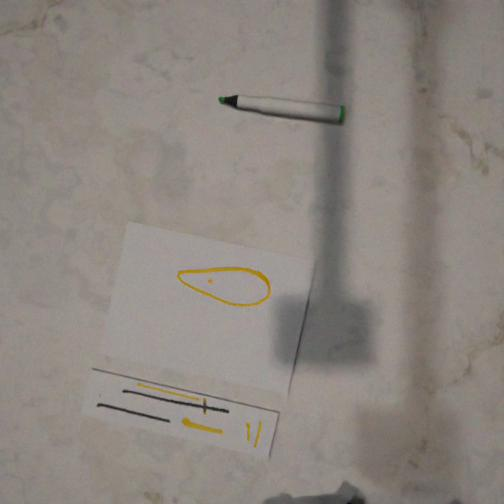

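{"op": "move", "data": {
  "target": [0.07,0.28701,0.23094,0,0,0,0.375,0,-0.57,0.17,0.375,0,-0.57,0.17,0.9,0,0.6,0.7,-0.69,0.68,-0.36,-0.03,0.75,-0.95,0,0,0,0,0,0,0.43,0,-0.56,0.2,0.43,0,-0.56,0.2,0.9,0,0.6,0.7,-0.69,0.68,-0.3,0.02,0.55,-0.95],
  "speed": 0.3
}}

{"op": "move", "data": {
  "target": [
    [0.0217,0,0,0,0,0,0.375,0,-0.57,0.17,0.375,0,-0.57,0.17,0.9,0,0.6,0.7,-0.69,0.68,-0.36,-0.03,0.75,-0.95,0,0,0,0,0,0,0.43,0,-0.56,0.2,0.43,0,-0.56,0.2,0.9,0,0.6,0.7,-0.69,0.68,-0.3,0.02,0.55,-0.95],
    [0.0217,0.00723,0.00685,0,0,0,0.375,0,-0.57,0.17,0.375,0,-0.57,0.17,0.9,0,0.6,0.7,-0.69,0.68,-0.36,-0.03,0.75,-0.95,0,0,0,0,0,0,0.43,0,-0.56,0.2,0.43,0,-0.56,0.2,0.9,0,0.6,0.7,-0.69,0.68,-0.3,0.02,0.55,-0.95],
    [0.0217,0.01708,0.01012,0,0,0,0.375,0,-0.57,0.17,0.375,0,-0.57,0.17,0.9,0,0.6,0.7,-0.69,0.68,-0.36,-0.03,0.75,-0.95,0,0,0,0,0,0,0.43,0,-0.56,0.2,0.43,0,-0.56,0.2,0.9,0,0.6,0.7,-0.69,0.68,-0.3,0.02,0.55,-0.95],
    [0.0217,0.02806,0.00933,0,0,0,0.375,0,-0.57,0.17,0.375,0,-0.57,0.17,0.9,0,0.6,0.7,-0.69,0.68,-0.36,-0.03,0.75,-0.95,0,0,0,0,0,0,0.43,0,-0.56,0.2,0.43,0,-0.56,0.2,0.9,0,0.6,0.7,-0.69,0.68,-0.3,0.02,0.55,-0.95],
    [0.0217,0.03853,0.00463,0,0,0,0.375,0,-0.57,0.17,0.375,0,-0.57,0.17,0.9,0,0.6,0.7,-0.69,0.68,-0.36,-0.03,0.75,-0.95,0,0,0,0,0,0,0.43,0,-0.56,0.2,0.43,0,-0.56,0.2,0.9,0,0.6,0.7,-0.69,0.68,-0.3,0.02,0.55,-0.95],
    [0.0217,0.04689,-0.00328,0,0,0,0.375,0,-0.57,0.17,0.375,0,-0.57,0.17,0.9,0,0.6,0.7,-0.69,0.68,-0.36,-0.03,0.75,-0.95,0,0,0,0,0,0,0.43,0,-0.56,0.2,0.43,0,-0.56,0.2,0.9,0,0.6,0.7,-0.69,0.68,-0.3,0.02,0.55,-0.95],
    [0.0217,0.05185,-0.01315,0,0,0,0.375,0,-0.57,0.17,0.375,0,-0.57,0.17,0.9,0,0.6,0.7,-0.69,0.68,-0.36,-0.03,0.75,-0.95,0,0,0,0,0,0,0.43,0,-0.56,0.2,0.43,0,-0.56,0.2,0.9,0,0.6,0.7,-0.69,0.68,-0.3,0.02,0.55,-0.95],
    [0.0217,0.05266,-0.02356,0,0,0,0.375,0,-0.57,0.17,0.375,0,-0.57,0.17,0.9,0,0.6,0.7,-0.69,0.68,-0.36,-0.03,0.75,-0.95,0,0,0,0,0,0,0.43,0,-0.56,0.2,0.43,0,-0.56,0.2,0.9,0,0.6,0.7,-0.69,0.68,-0.3,0.02,0.55,-0.95],
    [0.0217,0.04917,-0.03291,0,0,0,0.375,0,-0.57,0.17,0.375,0,-0.57,0.17,0.9,0,0.6,0.7,-0.69,0.68,-0.36,-0.03,0.75,-0.95,0,0,0,0,0,0,0.43,0,-0.56,0.2,0.43,0,-0.56,0.2,0.9,0,0.6,0.7,-0.69,0.68,-0.3,0.02,0.55,-0.95],
    [0.0217,0.04194,-0.03976,0,0,0,0.375,0,-0.57,0.17,0.375,0,-0.57,0.17,0.9,0,0.6,0.7,-0.69,0.68,-0.36,-0.03,0.75,-0.95,0,0,0,0,0,0,0.43,0,-0.56,0.2,0.43,0,-0.56,0.2,0.9,0,0.6,0.7,-0.69,0.68,-0.3,0.02,0.55,-0.95],
    [0.0217,0.03209,-0.04303,0,0,0,0.375,0,-0.57,0.17,0.375,0,-0.57,0.17,0.9,0,0.6,0.7,-0.69,0.68,-0.36,-0.03,0.75,-0.95,0,0,0,0,0,0,0.43,0,-0.56,0.2,0.43,0,-0.56,0.2,0.9,0,0.6,0.7,-0.69,0.68,-0.3,0.02,0.55,-0.95],
    [0.0217,0.02111,-0.04224,0,0,0,0.375,0,-0.57,0.17,0.375,0,-0.57,0.17,0.9,0,0.6,0.7,-0.69,0.68,-0.36,-0.03,0.75,-0.95,0,0,0,0,0,0,0.43,0,-0.56,0.2,0.43,0,-0.56,0.2,0.9,0,0.6,0.7,-0.69,0.68,-0.3,0.02,0.55,-0.95],
    [0.0217,0.01063,-0.03755,0,0,0,0.375,0,-0.57,0.17,0.375,0,-0.57,0.17,0.9,0,0.6,0.7,-0.69,0.68,-0.36,-0.03,0.75,-0.95,0,0,0,0,0,0,0.43,0,-0.56,0.2,0.43,0,-0.56,0.2,0.9,0,0.6,0.7,-0.69,0.68,-0.3,0.02,0.55,-0.95],
    [0,0.01063,-0.03755,0,0,0,0.375,0,-0.57,0.17,0.375,0,-0.57,0.17,0.9,0,0.6,0.7,-0.69,0.68,-0.36,-0.03,0.75,-0.95,0,0,0,0,0,0,0.43,0,-0.56,0.2,0.43,0,-0.56,0.2,0.9,0,0.6,0.7,-0.69,0.68,-0.3,0.02,0.55,-0.95]
  ],
  "speed": 0.045,
  "blend": [0,0.001,0.001,0.001,0.001,0.001,0.001,0.001,0.001,0.001,0.001,0.001,0,0]
}}

{"op": "move", "data": {
  "target": [
    [0.0217,0,0,0,0,0,0.375,0,-0.57,0.17,0.375,0,-0.57,0.17,0.9,0,0.6,0.7,-0.69,0.68,-0.36,-0.03,0.75,-0.95,0,0,0,0,0,0,0.43,0,-0.56,0.2,0.43,0,-0.56,0.2,0.9,0,0.6,0.7,-0.69,0.68,-0.3,0.02,0.55,-0.95],
    [0.0217,-0.00836,0.00791,0,0,0,0.375,0,-0.57,0.17,0.375,0,-0.57,0.17,0.9,0,0.6,0.7,-0.69,0.68,-0.36,-0.03,0.75,-0.95,0,0,0,0,0,0,0.43,0,-0.56,0.2,0.43,0,-0.56,0.2,0.9,0,0.6,0.7,-0.69,0.68,-0.3,0.02,0.55,-0.95],
    [0.0217,-0.01332,0.01779,0,0,0,0.375,0,-0.57,0.17,0.375,0,-0.57,0.17,0.9,0,0.6,0.7,-0.69,0.68,-0.36,-0.03,0.75,-0.95,0,0,0,0,0,0,0.43,0,-0.56,0.2,0.43,0,-0.56,0.2,0.9,0,0.6,0.7,-0.69,0.68,-0.3,0.02,0.55,-0.95],
    [0.0217,-0.01412,0.02819,0,0,0,0.375,0,-0.57,0.17,0.375,0,-0.57,0.17,0.9,0,0.6,0.7,-0.69,0.68,-0.36,-0.03,0.75,-0.95,0,0,0,0,0,0,0.43,0,-0.56,0.2,0.43,0,-0.56,0.2,0.9,0,0.6,0.7,-0.69,0.68,-0.3,0.02,0.55,-0.95],
    [0.0217,-0.01063,0.03755,0,0,0,0.375,0,-0.57,0.17,0.375,0,-0.57,0.17,0.9,0,0.6,0.7,-0.69,0.68,-0.36,-0.03,0.75,-0.95,0,0,0,0,0,0,0.43,0,-0.56,0.2,0.43,0,-0.56,0.2,0.9,0,0.6,0.7,-0.69,0.68,-0.3,0.02,0.55,-0.95],
    [0,0.01213,0.05475,0,0,0,0.375,0,-0.57,0.17,0.375,0,-0.57,0.17,0.9,0,0.6,0.7,-0.69,0.68,-0.36,-0.03,0.75,-0.95,0,0,0,0,0,0,0.43,0,-0.56,0.2,0.43,0,-0.56,0.2,0.9,0,0.6,0.7,-0.69,0.68,-0.3,0.02,0.55,-0.95],
    [0.0217,0.01213,0.05475,0,0,0,0.375,0,-0.57,0.17,0.375,0,-0.57,0.17,0.9,0,0.6,0.7,-0.69,0.68,-0.36,-0.03,0.75,-0.95,0,0,0,0,0,0,0.43,0,-0.56,0.2,0.43,0,-0.56,0.2,0.9,0,0.6,0.7,-0.69,0.68,-0.3,0.02,0.55,-0.95],
    [0.0217,-0.00221,0.05165,0,0,0,0.375,0,-0.57,0.17,0.375,0,-0.57,0.17,0.9,0,0.6,0.7,-0.69,0.68,-0.36,-0.03,0.75,-0.95,0,0,0,0,0,0,0.43,0,-0.56,0.2,0.43,0,-0.56,0.2,0.9,0,0.6,0.7,-0.69,0.68,-0.3,0.02,0.55,-0.95],
    [0.0217,-0.01514,0.04056,0,0,0,0.375,0,-0.57,0.17,0.375,0,-0.57,0.17,0.9,0,0.6,0.7,-0.69,0.68,-0.36,-0.03,0.75,-0.95,0,0,0,0,0,0,0.43,0,-0.56,0.2,0.43,0,-0.56,0.2,0.9,0,0.6,0.7,-0.69,0.68,-0.3,0.02,0.55,-0.95],
    [0.0217,-0.02036,0.0242,0,0,0,0.375,0,-0.57,0.17,0.375,0,-0.57,0.17,0.9,0,0.6,0.7,-0.69,0.68,-0.36,-0.03,0.75,-0.95,0,0,0,0,0,0,0.43,0,-0.56,0.2,0.43,0,-0.56,0.2,0.9,0,0.6,0.7,-0.69,0.68,-0.3,0.02,0.55,-0.95],
    [0.0217,-0.01761,0.00977,0,0,0,0.375,0,-0.57,0.17,0.375,0,-0.57,0.17,0.9,0,0.6,0.7,-0.69,0.68,-0.36,-0.03,0.75,-0.95,0,0,0,0,0,0,0.43,0,-0.56,0.2,0.43,0,-0.56,0.2,0.9,0,0.6,0.7,-0.69,0.68,-0.3,0.02,0.55,-0.95],
    [0.0217,-0.01115,-0.0004,0,0,0,0.375,0,-0.57,0.17,0.375,0,-0.57,0.17,0.9,0,0.6,0.7,-0.69,0.68,-0.36,-0.03,0.75,-0.95,0,0,0,0,0,0,0.43,0,-0.56,0.2,0.43,0,-0.56,0.2,0.9,0,0.6,0.7,-0.69,0.68,-0.3,0.02,0.55,-0.95],
    [0.0217,-0.00004,-0.00914,0,0,0,0.375,0,-0.57,0.17,0.375,0,-0.57,0.17,0.9,0,0.6,0.7,-0.69,0.68,-0.36,-0.03,0.75,-0.95,0,0,0,0,0,0,0.43,0,-0.56,0.2,0.43,0,-0.56,0.2,0.9,0,0.6,0.7,-0.69,0.68,-0.3,0.02,0.55,-0.95],
    [0.0217,0.0121,-0.01495,0,0,0,0.375,0,-0.57,0.17,0.375,0,-0.57,0.17,0.9,0,0.6,0.7,-0.69,0.68,-0.36,-0.03,0.75,-0.95,0,0,0,0,0,0,0.43,0,-0.56,0.2,0.43,0,-0.56,0.2,0.9,0,0.6,0.7,-0.69,0.68,-0.3,0.02,0.55,-0.95],
    [0,0.0121,-0.01495,0,0,0,0.375,0,-0.57,0.17,0.375,0,-0.57,0.17,0.9,0,0.6,0.7,-0.69,0.68,-0.36,-0.03,0.75,-0.95,0,0,0,0,0,0,0.43,0,-0.56,0.2,0.43,0,-0.56,0.2,0.9,0,0.6,0.7,-0.69,0.68,-0.3,0.02,0.55,-0.95]
  ],
  "speed": 0.045,
  "blend": [0,0.001,0.001,0.001,0,0,0,0.001,0.001,0.001,0.001,0.001,0.001,0,0]
}}

{"op": "move", "data": {
  "target": [
    [0,-0.02765,0.02466,0,0,0,0.375,0,-0.57,0.17,0.375,0,-0.57,0.17,0.9,0,0.6,0.7,-0.69,0.68,-0.36,-0.03,0.75,-0.95,0,0,0,0,0,0,0.43,0,-0.56,0.2,0.43,0,-0.56,0.2,0.9,0,0.6,0.7,-0.69,0.68,-0.3,0.02,0.55,-0.95],
    [0.0217,-0.02765,0.02466,0,0,0,0.375,0,-0.57,0.17,0.375,0,-0.57,0.17,0.9,0,0.6,0.7,-0.69,0.68,-0.36,-0.03,0.75,-0.95,0,0,0,0,0,0,0.43,0,-0.56,0.2,0.43,0,-0.56,0.2,0.9,0,0.6,0.7,-0.69,0.68,-0.3,0.02,0.55,-0.95],
    [0.0217,-0.0328,0.0412,0,0,0,0.375,0,-0.57,0.17,0.375,0,-0.57,0.17,0.9,0,0.6,0.7,-0.69,0.68,-0.36,-0.03,0.75,-0.95,0,0,0,0,0,0,0.43,0,-0.56,0.2,0.43,0,-0.56,0.2,0.9,0,0.6,0.7,-0.69,0.68,-0.3,0.02,0.55,-0.95],
    [0.0217,-0.02862,0.05643,0,0,0,0.375,0,-0.57,0.17,0.375,0,-0.57,0.17,0.9,0,0.6,0.7,-0.69,0.68,-0.36,-0.03,0.75,-0.95,0,0,0,0,0,0,0.43,0,-0.56,0.2,0.43,0,-0.56,0.2,0.9,0,0.6,0.7,-0.69,0.68,-0.3,0.02,0.55,-0.95],
    [0.0217,-0.01631,0.06613,0,0,0,0.375,0,-0.57,0.17,0.375,0,-0.57,0.17,0.9,0,0.6,0.7,-0.69,0.68,-0.36,-0.03,0.75,-0.95,0,0,0,0,0,0,0.43,0,-0.56,0.2,0.43,0,-0.56,0.2,0.9,0,0.6,0.7,-0.69,0.68,-0.3,0.02,0.55,-0.95],
    [0.0217,-0.00513,0.06822,0,0,0,0.375,0,-0.57,0.17,0.375,0,-0.57,0.17,0.9,0,0.6,0.7,-0.69,0.68,-0.36,-0.03,0.75,-0.95,0,0,0,0,0,0,0.43,0,-0.56,0.2,0.43,0,-0.56,0.2,0.9,0,0.6,0.7,-0.69,0.68,-0.3,0.02,0.55,-0.95],
    [0.0217,-0.00906,0.07347,0,0,0,0.375,0,-0.57,0.17,0.375,0,-0.57,0.17,0.9,0,0.6,0.7,-0.69,0.68,-0.36,-0.03,0.75,-0.95,0,0,0,0,0,0,0.43,0,-0.56,0.2,0.43,0,-0.56,0.2,0.9,0,0.6,0.7,-0.69,0.68,-0.3,0.02,0.55,-0.95],
    [0.0217,-0.01867,0.07103,0,0,0,0.375,0,-0.57,0.17,0.375,0,-0.57,0.17,0.9,0,0.6,0.7,-0.69,0.68,-0.36,-0.03,0.75,-0.95,0,0,0,0,0,0,0.43,0,-0.56,0.2,0.43,0,-0.56,0.2,0.9,0,0.6,0.7,-0.69,0.68,-0.3,0.02,0.55,-0.95],
    [0.0217,-0.03312,0.05945,0,0,0,0.375,0,-0.57,0.17,0.375,0,-0.57,0.17,0.9,0,0.6,0.7,-0.69,0.68,-0.36,-0.03,0.75,-0.95,0,0,0,0,0,0,0.43,0,-0.56,0.2,0.43,0,-0.56,0.2,0.9,0,0.6,0.7,-0.69,0.68,-0.3,0.02,0.55,-0.95],
    [0.0217,-0.0382,0.04149,0,0,0,0.375,0,-0.57,0.17,0.375,0,-0.57,0.17,0.9,0,0.6,0.7,-0.69,0.68,-0.36,-0.03,0.75,-0.95,0,0,0,0,0,0,0.43,0,-0.56,0.2,0.43,0,-0.56,0.2,0.9,0,0.6,0.7,-0.69,0.68,-0.3,0.02,0.55,-0.95],
    [0.0217,-0.03668,0.03171,0,0,0,0.375,0,-0.57,0.17,0.375,0,-0.57,0.17,0.9,0,0.6,0.7,-0.69,0.68,-0.36,-0.03,0.75,-0.95,0,0,0,0,0,0,0.43,0,-0.56,0.2,0.43,0,-0.56,0.2,0.9,0,0.6,0.7,-0.69,0.68,-0.3,0.02,0.55,-0.95],
    [0.0217,-0.03883,0.04705,0,0,0,0.375,0,-0.57,0.17,0.375,0,-0.57,0.17,0.9,0,0.6,0.7,-0.69,0.68,-0.36,-0.03,0.75,-0.95,0,0,0,0,0,0,0.43,0,-0.56,0.2,0.43,0,-0.56,0.2,0.9,0,0.6,0.7,-0.69,0.68,-0.3,0.02,0.55,-0.95],
    [0.0217,-0.03485,0.06061,0,0,0,0.375,0,-0.57,0.17,0.375,0,-0.57,0.17,0.9,0,0.6,0.7,-0.69,0.68,-0.36,-0.03,0.75,-0.95,0,0,0,0,0,0,0.43,0,-0.56,0.2,0.43,0,-0.56,0.2,0.9,0,0.6,0.7,-0.69,0.68,-0.3,0.02,0.55,-0.95],
    [0.0217,-0.024,0.06946,0,0,0,0.375,0,-0.57,0.17,0.375,0,-0.57,0.17,0.9,0,0.6,0.7,-0.69,0.68,-0.36,-0.03,0.75,-0.95,0,0,0,0,0,0,0.43,0,-0.56,0.2,0.43,0,-0.56,0.2,0.9,0,0.6,0.7,-0.69,0.68,-0.3,0.02,0.55,-0.95],
    [0,-0.024,0.06946,0,0,0,0.375,0,-0.57,0.17,0.375,0,-0.57,0.17,0.9,0,0.6,0.7,-0.69,0.68,-0.36,-0.03,0.75,-0.95,0,0,0,0,0,0,0.43,0,-0.56,0.2,0.43,0,-0.56,0.2,0.9,0,0.6,0.7,-0.69,0.68,-0.3,0.02,0.55,-0.95]
  ],
  "speed": 0.05,
  "blend": [0,0,0.001,0.001,0.001,0.001,0.001,0.001,0.001,0.001,0.001,0.001,0.001,0,0]
}}

Scene clock: 3167.87 s.
left_arm: end_effector_position=(+0.6297, -0.0762, +0.1004) hand_goal=(+0.376, +0.000, -0.570, +0.170, +0.376, +0.000, -0.570, +0.170, +0.900, +0.000, +0.600, +0.700, -0.690, +0.680, -0.360, -0.030) hand_measured=(+0.436, +0.002, -0.556, +0.168, +0.436, +0.002, -0.556, +0.170, +0.900, +0.002, +0.598, +0.698, -0.678, +0.684, -0.152, +0.052) hand_current_ma=(+264, +4, +50, -3, +267, +3, +52, +0, -1, +5, -5, -8, +46, +18, +481, +481) hand_state=(blocked, goal, goal, goal, blocked, goal, goal, goal, goal, goal, goal, goal, goal, goal, blocked, blocked) hand_current_limit=0.75 hand_speed=-0.95 end_effector_quat_wxyz=(+0.654, +0.270, +0.653, -0.271) | right_arm: end_effector_position=(+0.5203, -0.5500, +0.2999) hand_goal=(+0.430, +0.000, -0.560, +0.200, +0.430, +0.000, -0.560, +0.200, +0.900, +0.000, +0.600, +0.700, -0.690, +0.680, -0.300, +0.020) hand_measured=(+0.516, +0.000, -0.518, +0.206, +0.482, +0.000, -0.534, +0.204, +0.900, +0.002, +0.598, +0.698, -0.674, +0.682, -0.218, +0.072) hand_current_ma=(+295, +0, +104, +7, +153, +0, +57, +6, -1, +2, -3, -3, +32, +1, +364, +203) hand_state=(blocked, goal, blocked, goal, blocked, goal, blocked, goal, goal, goal, goal, goal, goal, goal, blocked, blocked) hand_current_limit=0.55 hand_speed=-0.95 end_effector_quat_wxyz=(+0.092, +0.701, -0.092, +0.701)
Joint positions: left_arm=[2.722 -2.147 -1.904 -2.232 -1.204 1.571] | right_arm=[-0.537 -1.803 2.242 -0.438 1.336 -1.571]
Joint torques (N m): left_arm=[15.7 33.99 20.33 -0.34 2.36 2.18] | right_arm=[0.57 -20.15 -13.6 -2.57 0.64 1.19]
Wrist force (N): left_arm=[1.0 1.5 -0.1] | right_arm=[-1.1 0.0 -0.5]
Wrist torque (N m): left_arm=[0.12 -0.30 -0.09] | right_arm=[-0.02 -0.01 0.07]
Wrist force, peak (N): left_arm=[1.4 2.9 0.7] | right_arm=[-1.3 -0.3 -0.7]
Hand target: left_arm +0.6298, -0.0762, +0.1004; +0.654, +0.270, +0.653, -0.271 | right_arm +0.5203, -0.5500, +0.2999; +0.092, +0.701, -0.092, +0.701
Off the commanded pose: left_arm 0.000 m, 0 deg | right_arm 0.000 m, 0 deg.
move: done

Scene clock: 3171.20 s.
left_arm: end_effector_position=(+0.6184, -0.0557, +0.1003) hand_goal=(+0.376, +0.000, -0.570, +0.170, +0.376, +0.000, -0.570, +0.170, +0.900, +0.000, +0.600, +0.700, -0.690, +0.680, -0.360, -0.030) hand_measured=(+0.436, +0.002, -0.548, +0.172, +0.432, +0.002, -0.560, +0.168, +0.900, +0.002, +0.598, +0.698, -0.676, +0.686, -0.150, +0.052) hand_current_ma=(+264, +4, +78, +5, +248, +3, +32, -8, -1, +5, -5, -8, +48, +20, +481, +481) hand_state=(blocked, goal, blocked, goal, blocked, goal, goal, goal, goal, goal, goal, goal, goal, goal, blocked, blocked) hand_current_limit=0.75 hand_speed=-0.95 end_effector_quat_wxyz=(+0.654, +0.270, +0.653, -0.271) | right_arm: end_effector_position=(+0.5203, -0.5500, +0.2999) hand_goal=(+0.430, +0.000, -0.560, +0.200, +0.430, +0.000, -0.560, +0.200, +0.900, +0.000, +0.600, +0.700, -0.690, +0.680, -0.300, +0.020) hand_measured=(+0.516, +0.000, -0.518, +0.206, +0.482, +0.000, -0.534, +0.204, +0.900, +0.002, +0.598, +0.698, -0.674, +0.682, -0.218, +0.072) hand_current_ma=(+295, +0, +104, +7, +153, +0, +57, +6, -1, +2, -3, -3, +32, +1, +364, +203) hand_state=(blocked, goal, blocked, goal, blocked, goal, blocked, goal, goal, goal, goal, goal, goal, goal, blocked, blocked) hand_current_limit=0.55 hand_speed=-0.95 end_effector_quat_wxyz=(+0.092, +0.701, -0.092, +0.701)
Joint positions: left_arm=[2.753 -2.112 -1.971 -2.199 -1.173 1.571] | right_arm=[-0.537 -1.803 2.242 -0.438 1.336 -1.571]
Joint torques (N m): left_arm=[-11.09 48.68 19.67 -0.31 -2.43 -1.11] | right_arm=[0.4 -20.59 -13.53 -2.6 0.82 1.18]
Wrist force (N): left_arm=[1.0 1.2 -0.1] | right_arm=[-0.9 -0.2 -0.4]
Wrist torque (N m): left_arm=[0.08 -0.29 -0.10] | right_arm=[-0.06 -0.04 0.08]
Wrist force, peak (N): left_arm=[-2.2 0.6 0.4] | right_arm=[-1.4 -0.2 -0.7]
Hand target: left_arm +0.6184, -0.0557, +0.1003; +0.654, +0.270, +0.653, -0.271 | right_arm +0.5203, -0.5500, +0.2999; +0.092, +0.701, -0.092, +0.701
Off the commanded pose: left_arm 0.000 m, 0 deg | right_arm 0.000 m, 0 deg.
move: done

Scene clock: 3176.30 s.
left_arm: end_effector_position=(+0.6172, -0.0443, +0.1003) hand_goal=(+0.376, +0.000, -0.570, +0.170, +0.376, +0.000, -0.570, +0.170, +0.900, +0.000, +0.600, +0.700, -0.690, +0.680, -0.360, -0.030) hand_measured=(+0.428, +0.002, -0.550, +0.172, +0.432, +0.002, -0.562, +0.166, +0.900, +0.002, +0.598, +0.698, -0.678, +0.684, -0.148, +0.052) hand_current_ma=(+225, +4, +71, +3, +247, +3, +27, -12, -1, +5, -5, -8, +43, +17, +481, +481) hand_state=(blocked, goal, goal, goal, blocked, goal, goal, goal, goal, goal, goal, goal, goal, goal, blocked, blocked) hand_current_limit=0.75 hand_speed=-0.95 end_effector_quat_wxyz=(+0.654, +0.270, +0.653, -0.271) | right_arm: end_effector_position=(+0.5203, -0.5500, +0.2999) hand_goal=(+0.430, +0.000, -0.560, +0.200, +0.430, +0.000, -0.560, +0.200, +0.900, +0.000, +0.600, +0.700, -0.690, +0.680, -0.300, +0.020) hand_measured=(+0.516, +0.000, -0.518, +0.206, +0.482, +0.000, -0.534, +0.204, +0.900, +0.002, +0.598, +0.698, -0.674, +0.682, -0.218, +0.072) hand_current_ma=(+295, +0, +104, +7, +153, +0, +57, +6, -1, +2, -3, -3, +32, +1, +364, +203) hand_state=(blocked, goal, blocked, goal, blocked, goal, blocked, goal, goal, goal, goal, goal, goal, goal, blocked, blocked) hand_current_limit=0.55 hand_speed=-0.95 end_effector_quat_wxyz=(+0.092, +0.701, -0.092, +0.701)
Joint positions: left_arm=[2.776 -2.1 -1.995 -2.187 -1.15 1.571] | right_arm=[-0.537 -1.803 2.242 -0.438 1.336 -1.571]
Joint torques (N m): left_arm=[15.59 48.1 19.85 -0.34 2.3 -1.85] | right_arm=[0.34 -20.12 -13.11 -2.48 0.73 1.28]
Wrist force (N): left_arm=[1.2 1.5 -0.2] | right_arm=[-1.1 -0.2 -0.5]
Wrist torque (N m): left_arm=[0.12 -0.33 -0.10] | right_arm=[-0.05 -0.02 0.07]
Wrist force, peak (N): left_arm=[-1.0 2.4 0.0] | right_arm=[-1.3 -0.5 -0.5]
Hand target: left_arm +0.6172, -0.0443, +0.1003; +0.654, +0.270, +0.653, -0.271 | right_arm +0.5203, -0.5500, +0.2999; +0.092, +0.701, -0.092, +0.701
Off the commanded pose: left_arm 0.000 m, 0 deg | right_arm 0.000 m, 0 deg.
move: done

Scene clock: 3180.50 s.
left_arm: end_effector_position=(+0.6365, -0.0839, +0.1003) hand_goal=(+0.376, +0.000, -0.570, +0.170, +0.376, +0.000, -0.570, +0.170, +0.900, +0.000, +0.600, +0.700, -0.690, +0.680, -0.360, -0.030) hand_measured=(+0.428, +0.002, -0.562, +0.166, +0.432, +0.002, -0.554, +0.170, +0.900, +0.002, +0.598, +0.698, -0.678, +0.684, -0.146, +0.052) hand_current_ma=(+223, +4, +27, -10, +244, +3, +54, +1, -1, +5, -5, -8, +42, +16, +481, +481) hand_state=(blocked, goal, goal, goal, blocked, goal, goal, goal, goal, goal, goal, goal, goal, goal, blocked, blocked) hand_current_limit=0.75 hand_speed=-0.95 end_effector_quat_wxyz=(+0.654, +0.270, +0.653, -0.271) | right_arm: end_effector_position=(+0.5203, -0.5500, +0.2999) hand_goal=(+0.430, +0.000, -0.560, +0.200, +0.430, +0.000, -0.560, +0.200, +0.900, +0.000, +0.600, +0.700, -0.690, +0.680, -0.300, +0.020) hand_measured=(+0.516, +0.000, -0.518, +0.206, +0.482, +0.000, -0.534, +0.204, +0.900, +0.002, +0.598, +0.698, -0.674, +0.682, -0.218, +0.072) hand_current_ma=(+295, +0, +104, +7, +153, +0, +57, +6, -1, +2, -3, -3, +32, +1, +364, +203) hand_state=(blocked, goal, blocked, goal, blocked, goal, blocked, goal, goal, goal, goal, goal, goal, goal, blocked, blocked) hand_current_limit=0.55 hand_speed=-0.95 end_effector_quat_wxyz=(+0.092, +0.701, -0.092, +0.701)
Joint positions: left_arm=[2.713 -2.163 -1.872 -2.247 -1.213 1.571] | right_arm=[-0.537 -1.803 2.242 -0.438 1.336 -1.571]
Joint torques (N m): left_arm=[15.74 51.17 20.89 -0.17 2.34 1.52] | right_arm=[0.67 -20.76 -13.61 -2.48 0.8 1.16]
Wrist force (N): left_arm=[1.0 1.3 0.1] | right_arm=[-0.6 -0.4 -0.5]
Wrist torque (N m): left_arm=[0.09 -0.30 -0.10] | right_arm=[-0.08 -0.08 0.10]
Wrist force, peak (N): left_arm=[-1.5 1.9 0.2] | right_arm=[-1.3 -0.2 -0.7]
Hand target: left_arm +0.6365, -0.0839, +0.1004; +0.654, +0.270, +0.653, -0.271 | right_arm +0.5203, -0.5500, +0.2999; +0.092, +0.701, -0.092, +0.701
Off the commanded pose: left_arm 0.000 m, 0 deg | right_arm 0.000 m, 0 deg.
move: done

{"op": "move", "data": {
  "target": [-0.07,-0.28591,-0.24796,0,0,0,0.375,0,-0.57,0.17,0.375,0,-0.57,0.17,0.9,0,0.6,0.7,-0.69,0.68,-0.36,-0.03,0.75,-0.95,0,0,0,0,0,0,0.43,0,-0.56,0.2,0.43,0,-0.56,0.2,0.9,0,0.6,0.7,-0.69,0.68,-0.3,0.02,0.55,-0.95],
  "speed": 0.3,
  "cameras": ["cam_above"]
}}

{"op": "zoom_image", "data": {
  "camera": "cam_above",
  "region": [205, 255, 280, 315]
}}

Scene clock: 3188.17 s.
left_arm: end_effector_position=(+0.4100, -0.1000, +0.1421) hand_goal=(+0.376, +0.000, -0.570, +0.170, +0.376, +0.000, -0.570, +0.170, +0.900, +0.000, +0.600, +0.700, -0.690, +0.680, -0.360, -0.030) hand_measured=(+0.428, +0.002, -0.562, +0.166, +0.432, +0.002, -0.554, +0.170, +0.900, +0.002, +0.598, +0.698, -0.678, +0.684, -0.146, +0.052) hand_current_ma=(+223, +4, +29, -10, +244, +3, +54, +1, -1, +5, -5, -8, +42, +16, +481, +481) hand_state=(blocked, goal, goal, goal, blocked, goal, goal, goal, goal, goal, goal, goal, goal, goal, blocked, blocked) hand_current_limit=0.75 hand_speed=-0.95 end_effector_quat_wxyz=(+0.654, +0.270, +0.653, -0.271) | right_arm: end_effector_position=(+0.5203, -0.5500, +0.2999) hand_goal=(+0.430, +0.000, -0.560, +0.200, +0.430, +0.000, -0.560, +0.200, +0.900, +0.000, +0.600, +0.700, -0.690, +0.680, -0.300, +0.020) hand_measured=(+0.516, +0.000, -0.518, +0.206, +0.482, +0.000, -0.534, +0.204, +0.900, +0.002, +0.598, +0.698, -0.674, +0.682, -0.218, +0.072) hand_current_ma=(+295, +0, +104, +7, +153, +0, +57, +6, -1, +2, -3, -3, +32, +1, +364, +203) hand_state=(blocked, goal, blocked, goal, blocked, goal, blocked, goal, goal, goal, goal, goal, goal, goal, blocked, blocked) hand_current_limit=0.55 hand_speed=-0.95 end_effector_quat_wxyz=(+0.092, +0.701, -0.092, +0.701)
Joint positions: left_arm=[2.373 -1.856 -2.235 -2.191 -1.553 1.571] | right_arm=[-0.537 -1.803 2.242 -0.438 1.336 -1.571]
Joint torques (N m): left_arm=[-12.74 37.27 7.05 -0.12 -2.43 2.64] | right_arm=[0.75 -20.31 -13.34 -2.51 0.99 1.2]
Wrist force (N): left_arm=[1.0 1.2 0.1] | right_arm=[-1.0 -0.2 -0.5]
Wrist torque (N m): left_arm=[0.06 -0.30 -0.15] | right_arm=[-0.06 -0.03 0.07]
Wrist force, peak (N): left_arm=[1.2 3.0 0.7] | right_arm=[-1.3 -0.5 -0.6]
Hand target: left_arm +0.4099, -0.1000, +0.1421; +0.654, +0.270, +0.653, -0.271 | right_arm +0.5203, -0.5500, +0.2999; +0.092, +0.701, -0.092, +0.701
Off the commanded pose: left_arm 0.000 m, 0 deg | right_arm 0.000 m, 0 deg.
move: done
Images, in order (width x height): cam_above 504x504.

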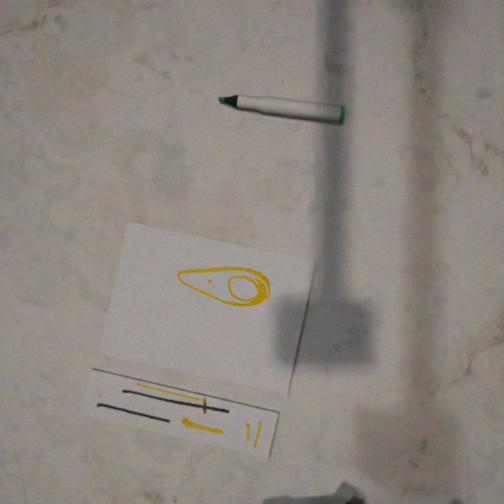

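Scaled by 6.720 from the camera's 504x504 image, which has a finer 720x720 frame.

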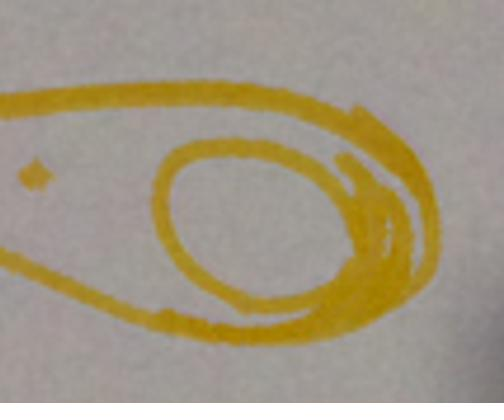

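{"op": "zoom_image", "data": {
  "camera": "cam_above",
  "region": [222, 262, 274, 310]
}}

Scaled by 9.692 from the camera's 504x504 image, which has a finer 720x720 frame.

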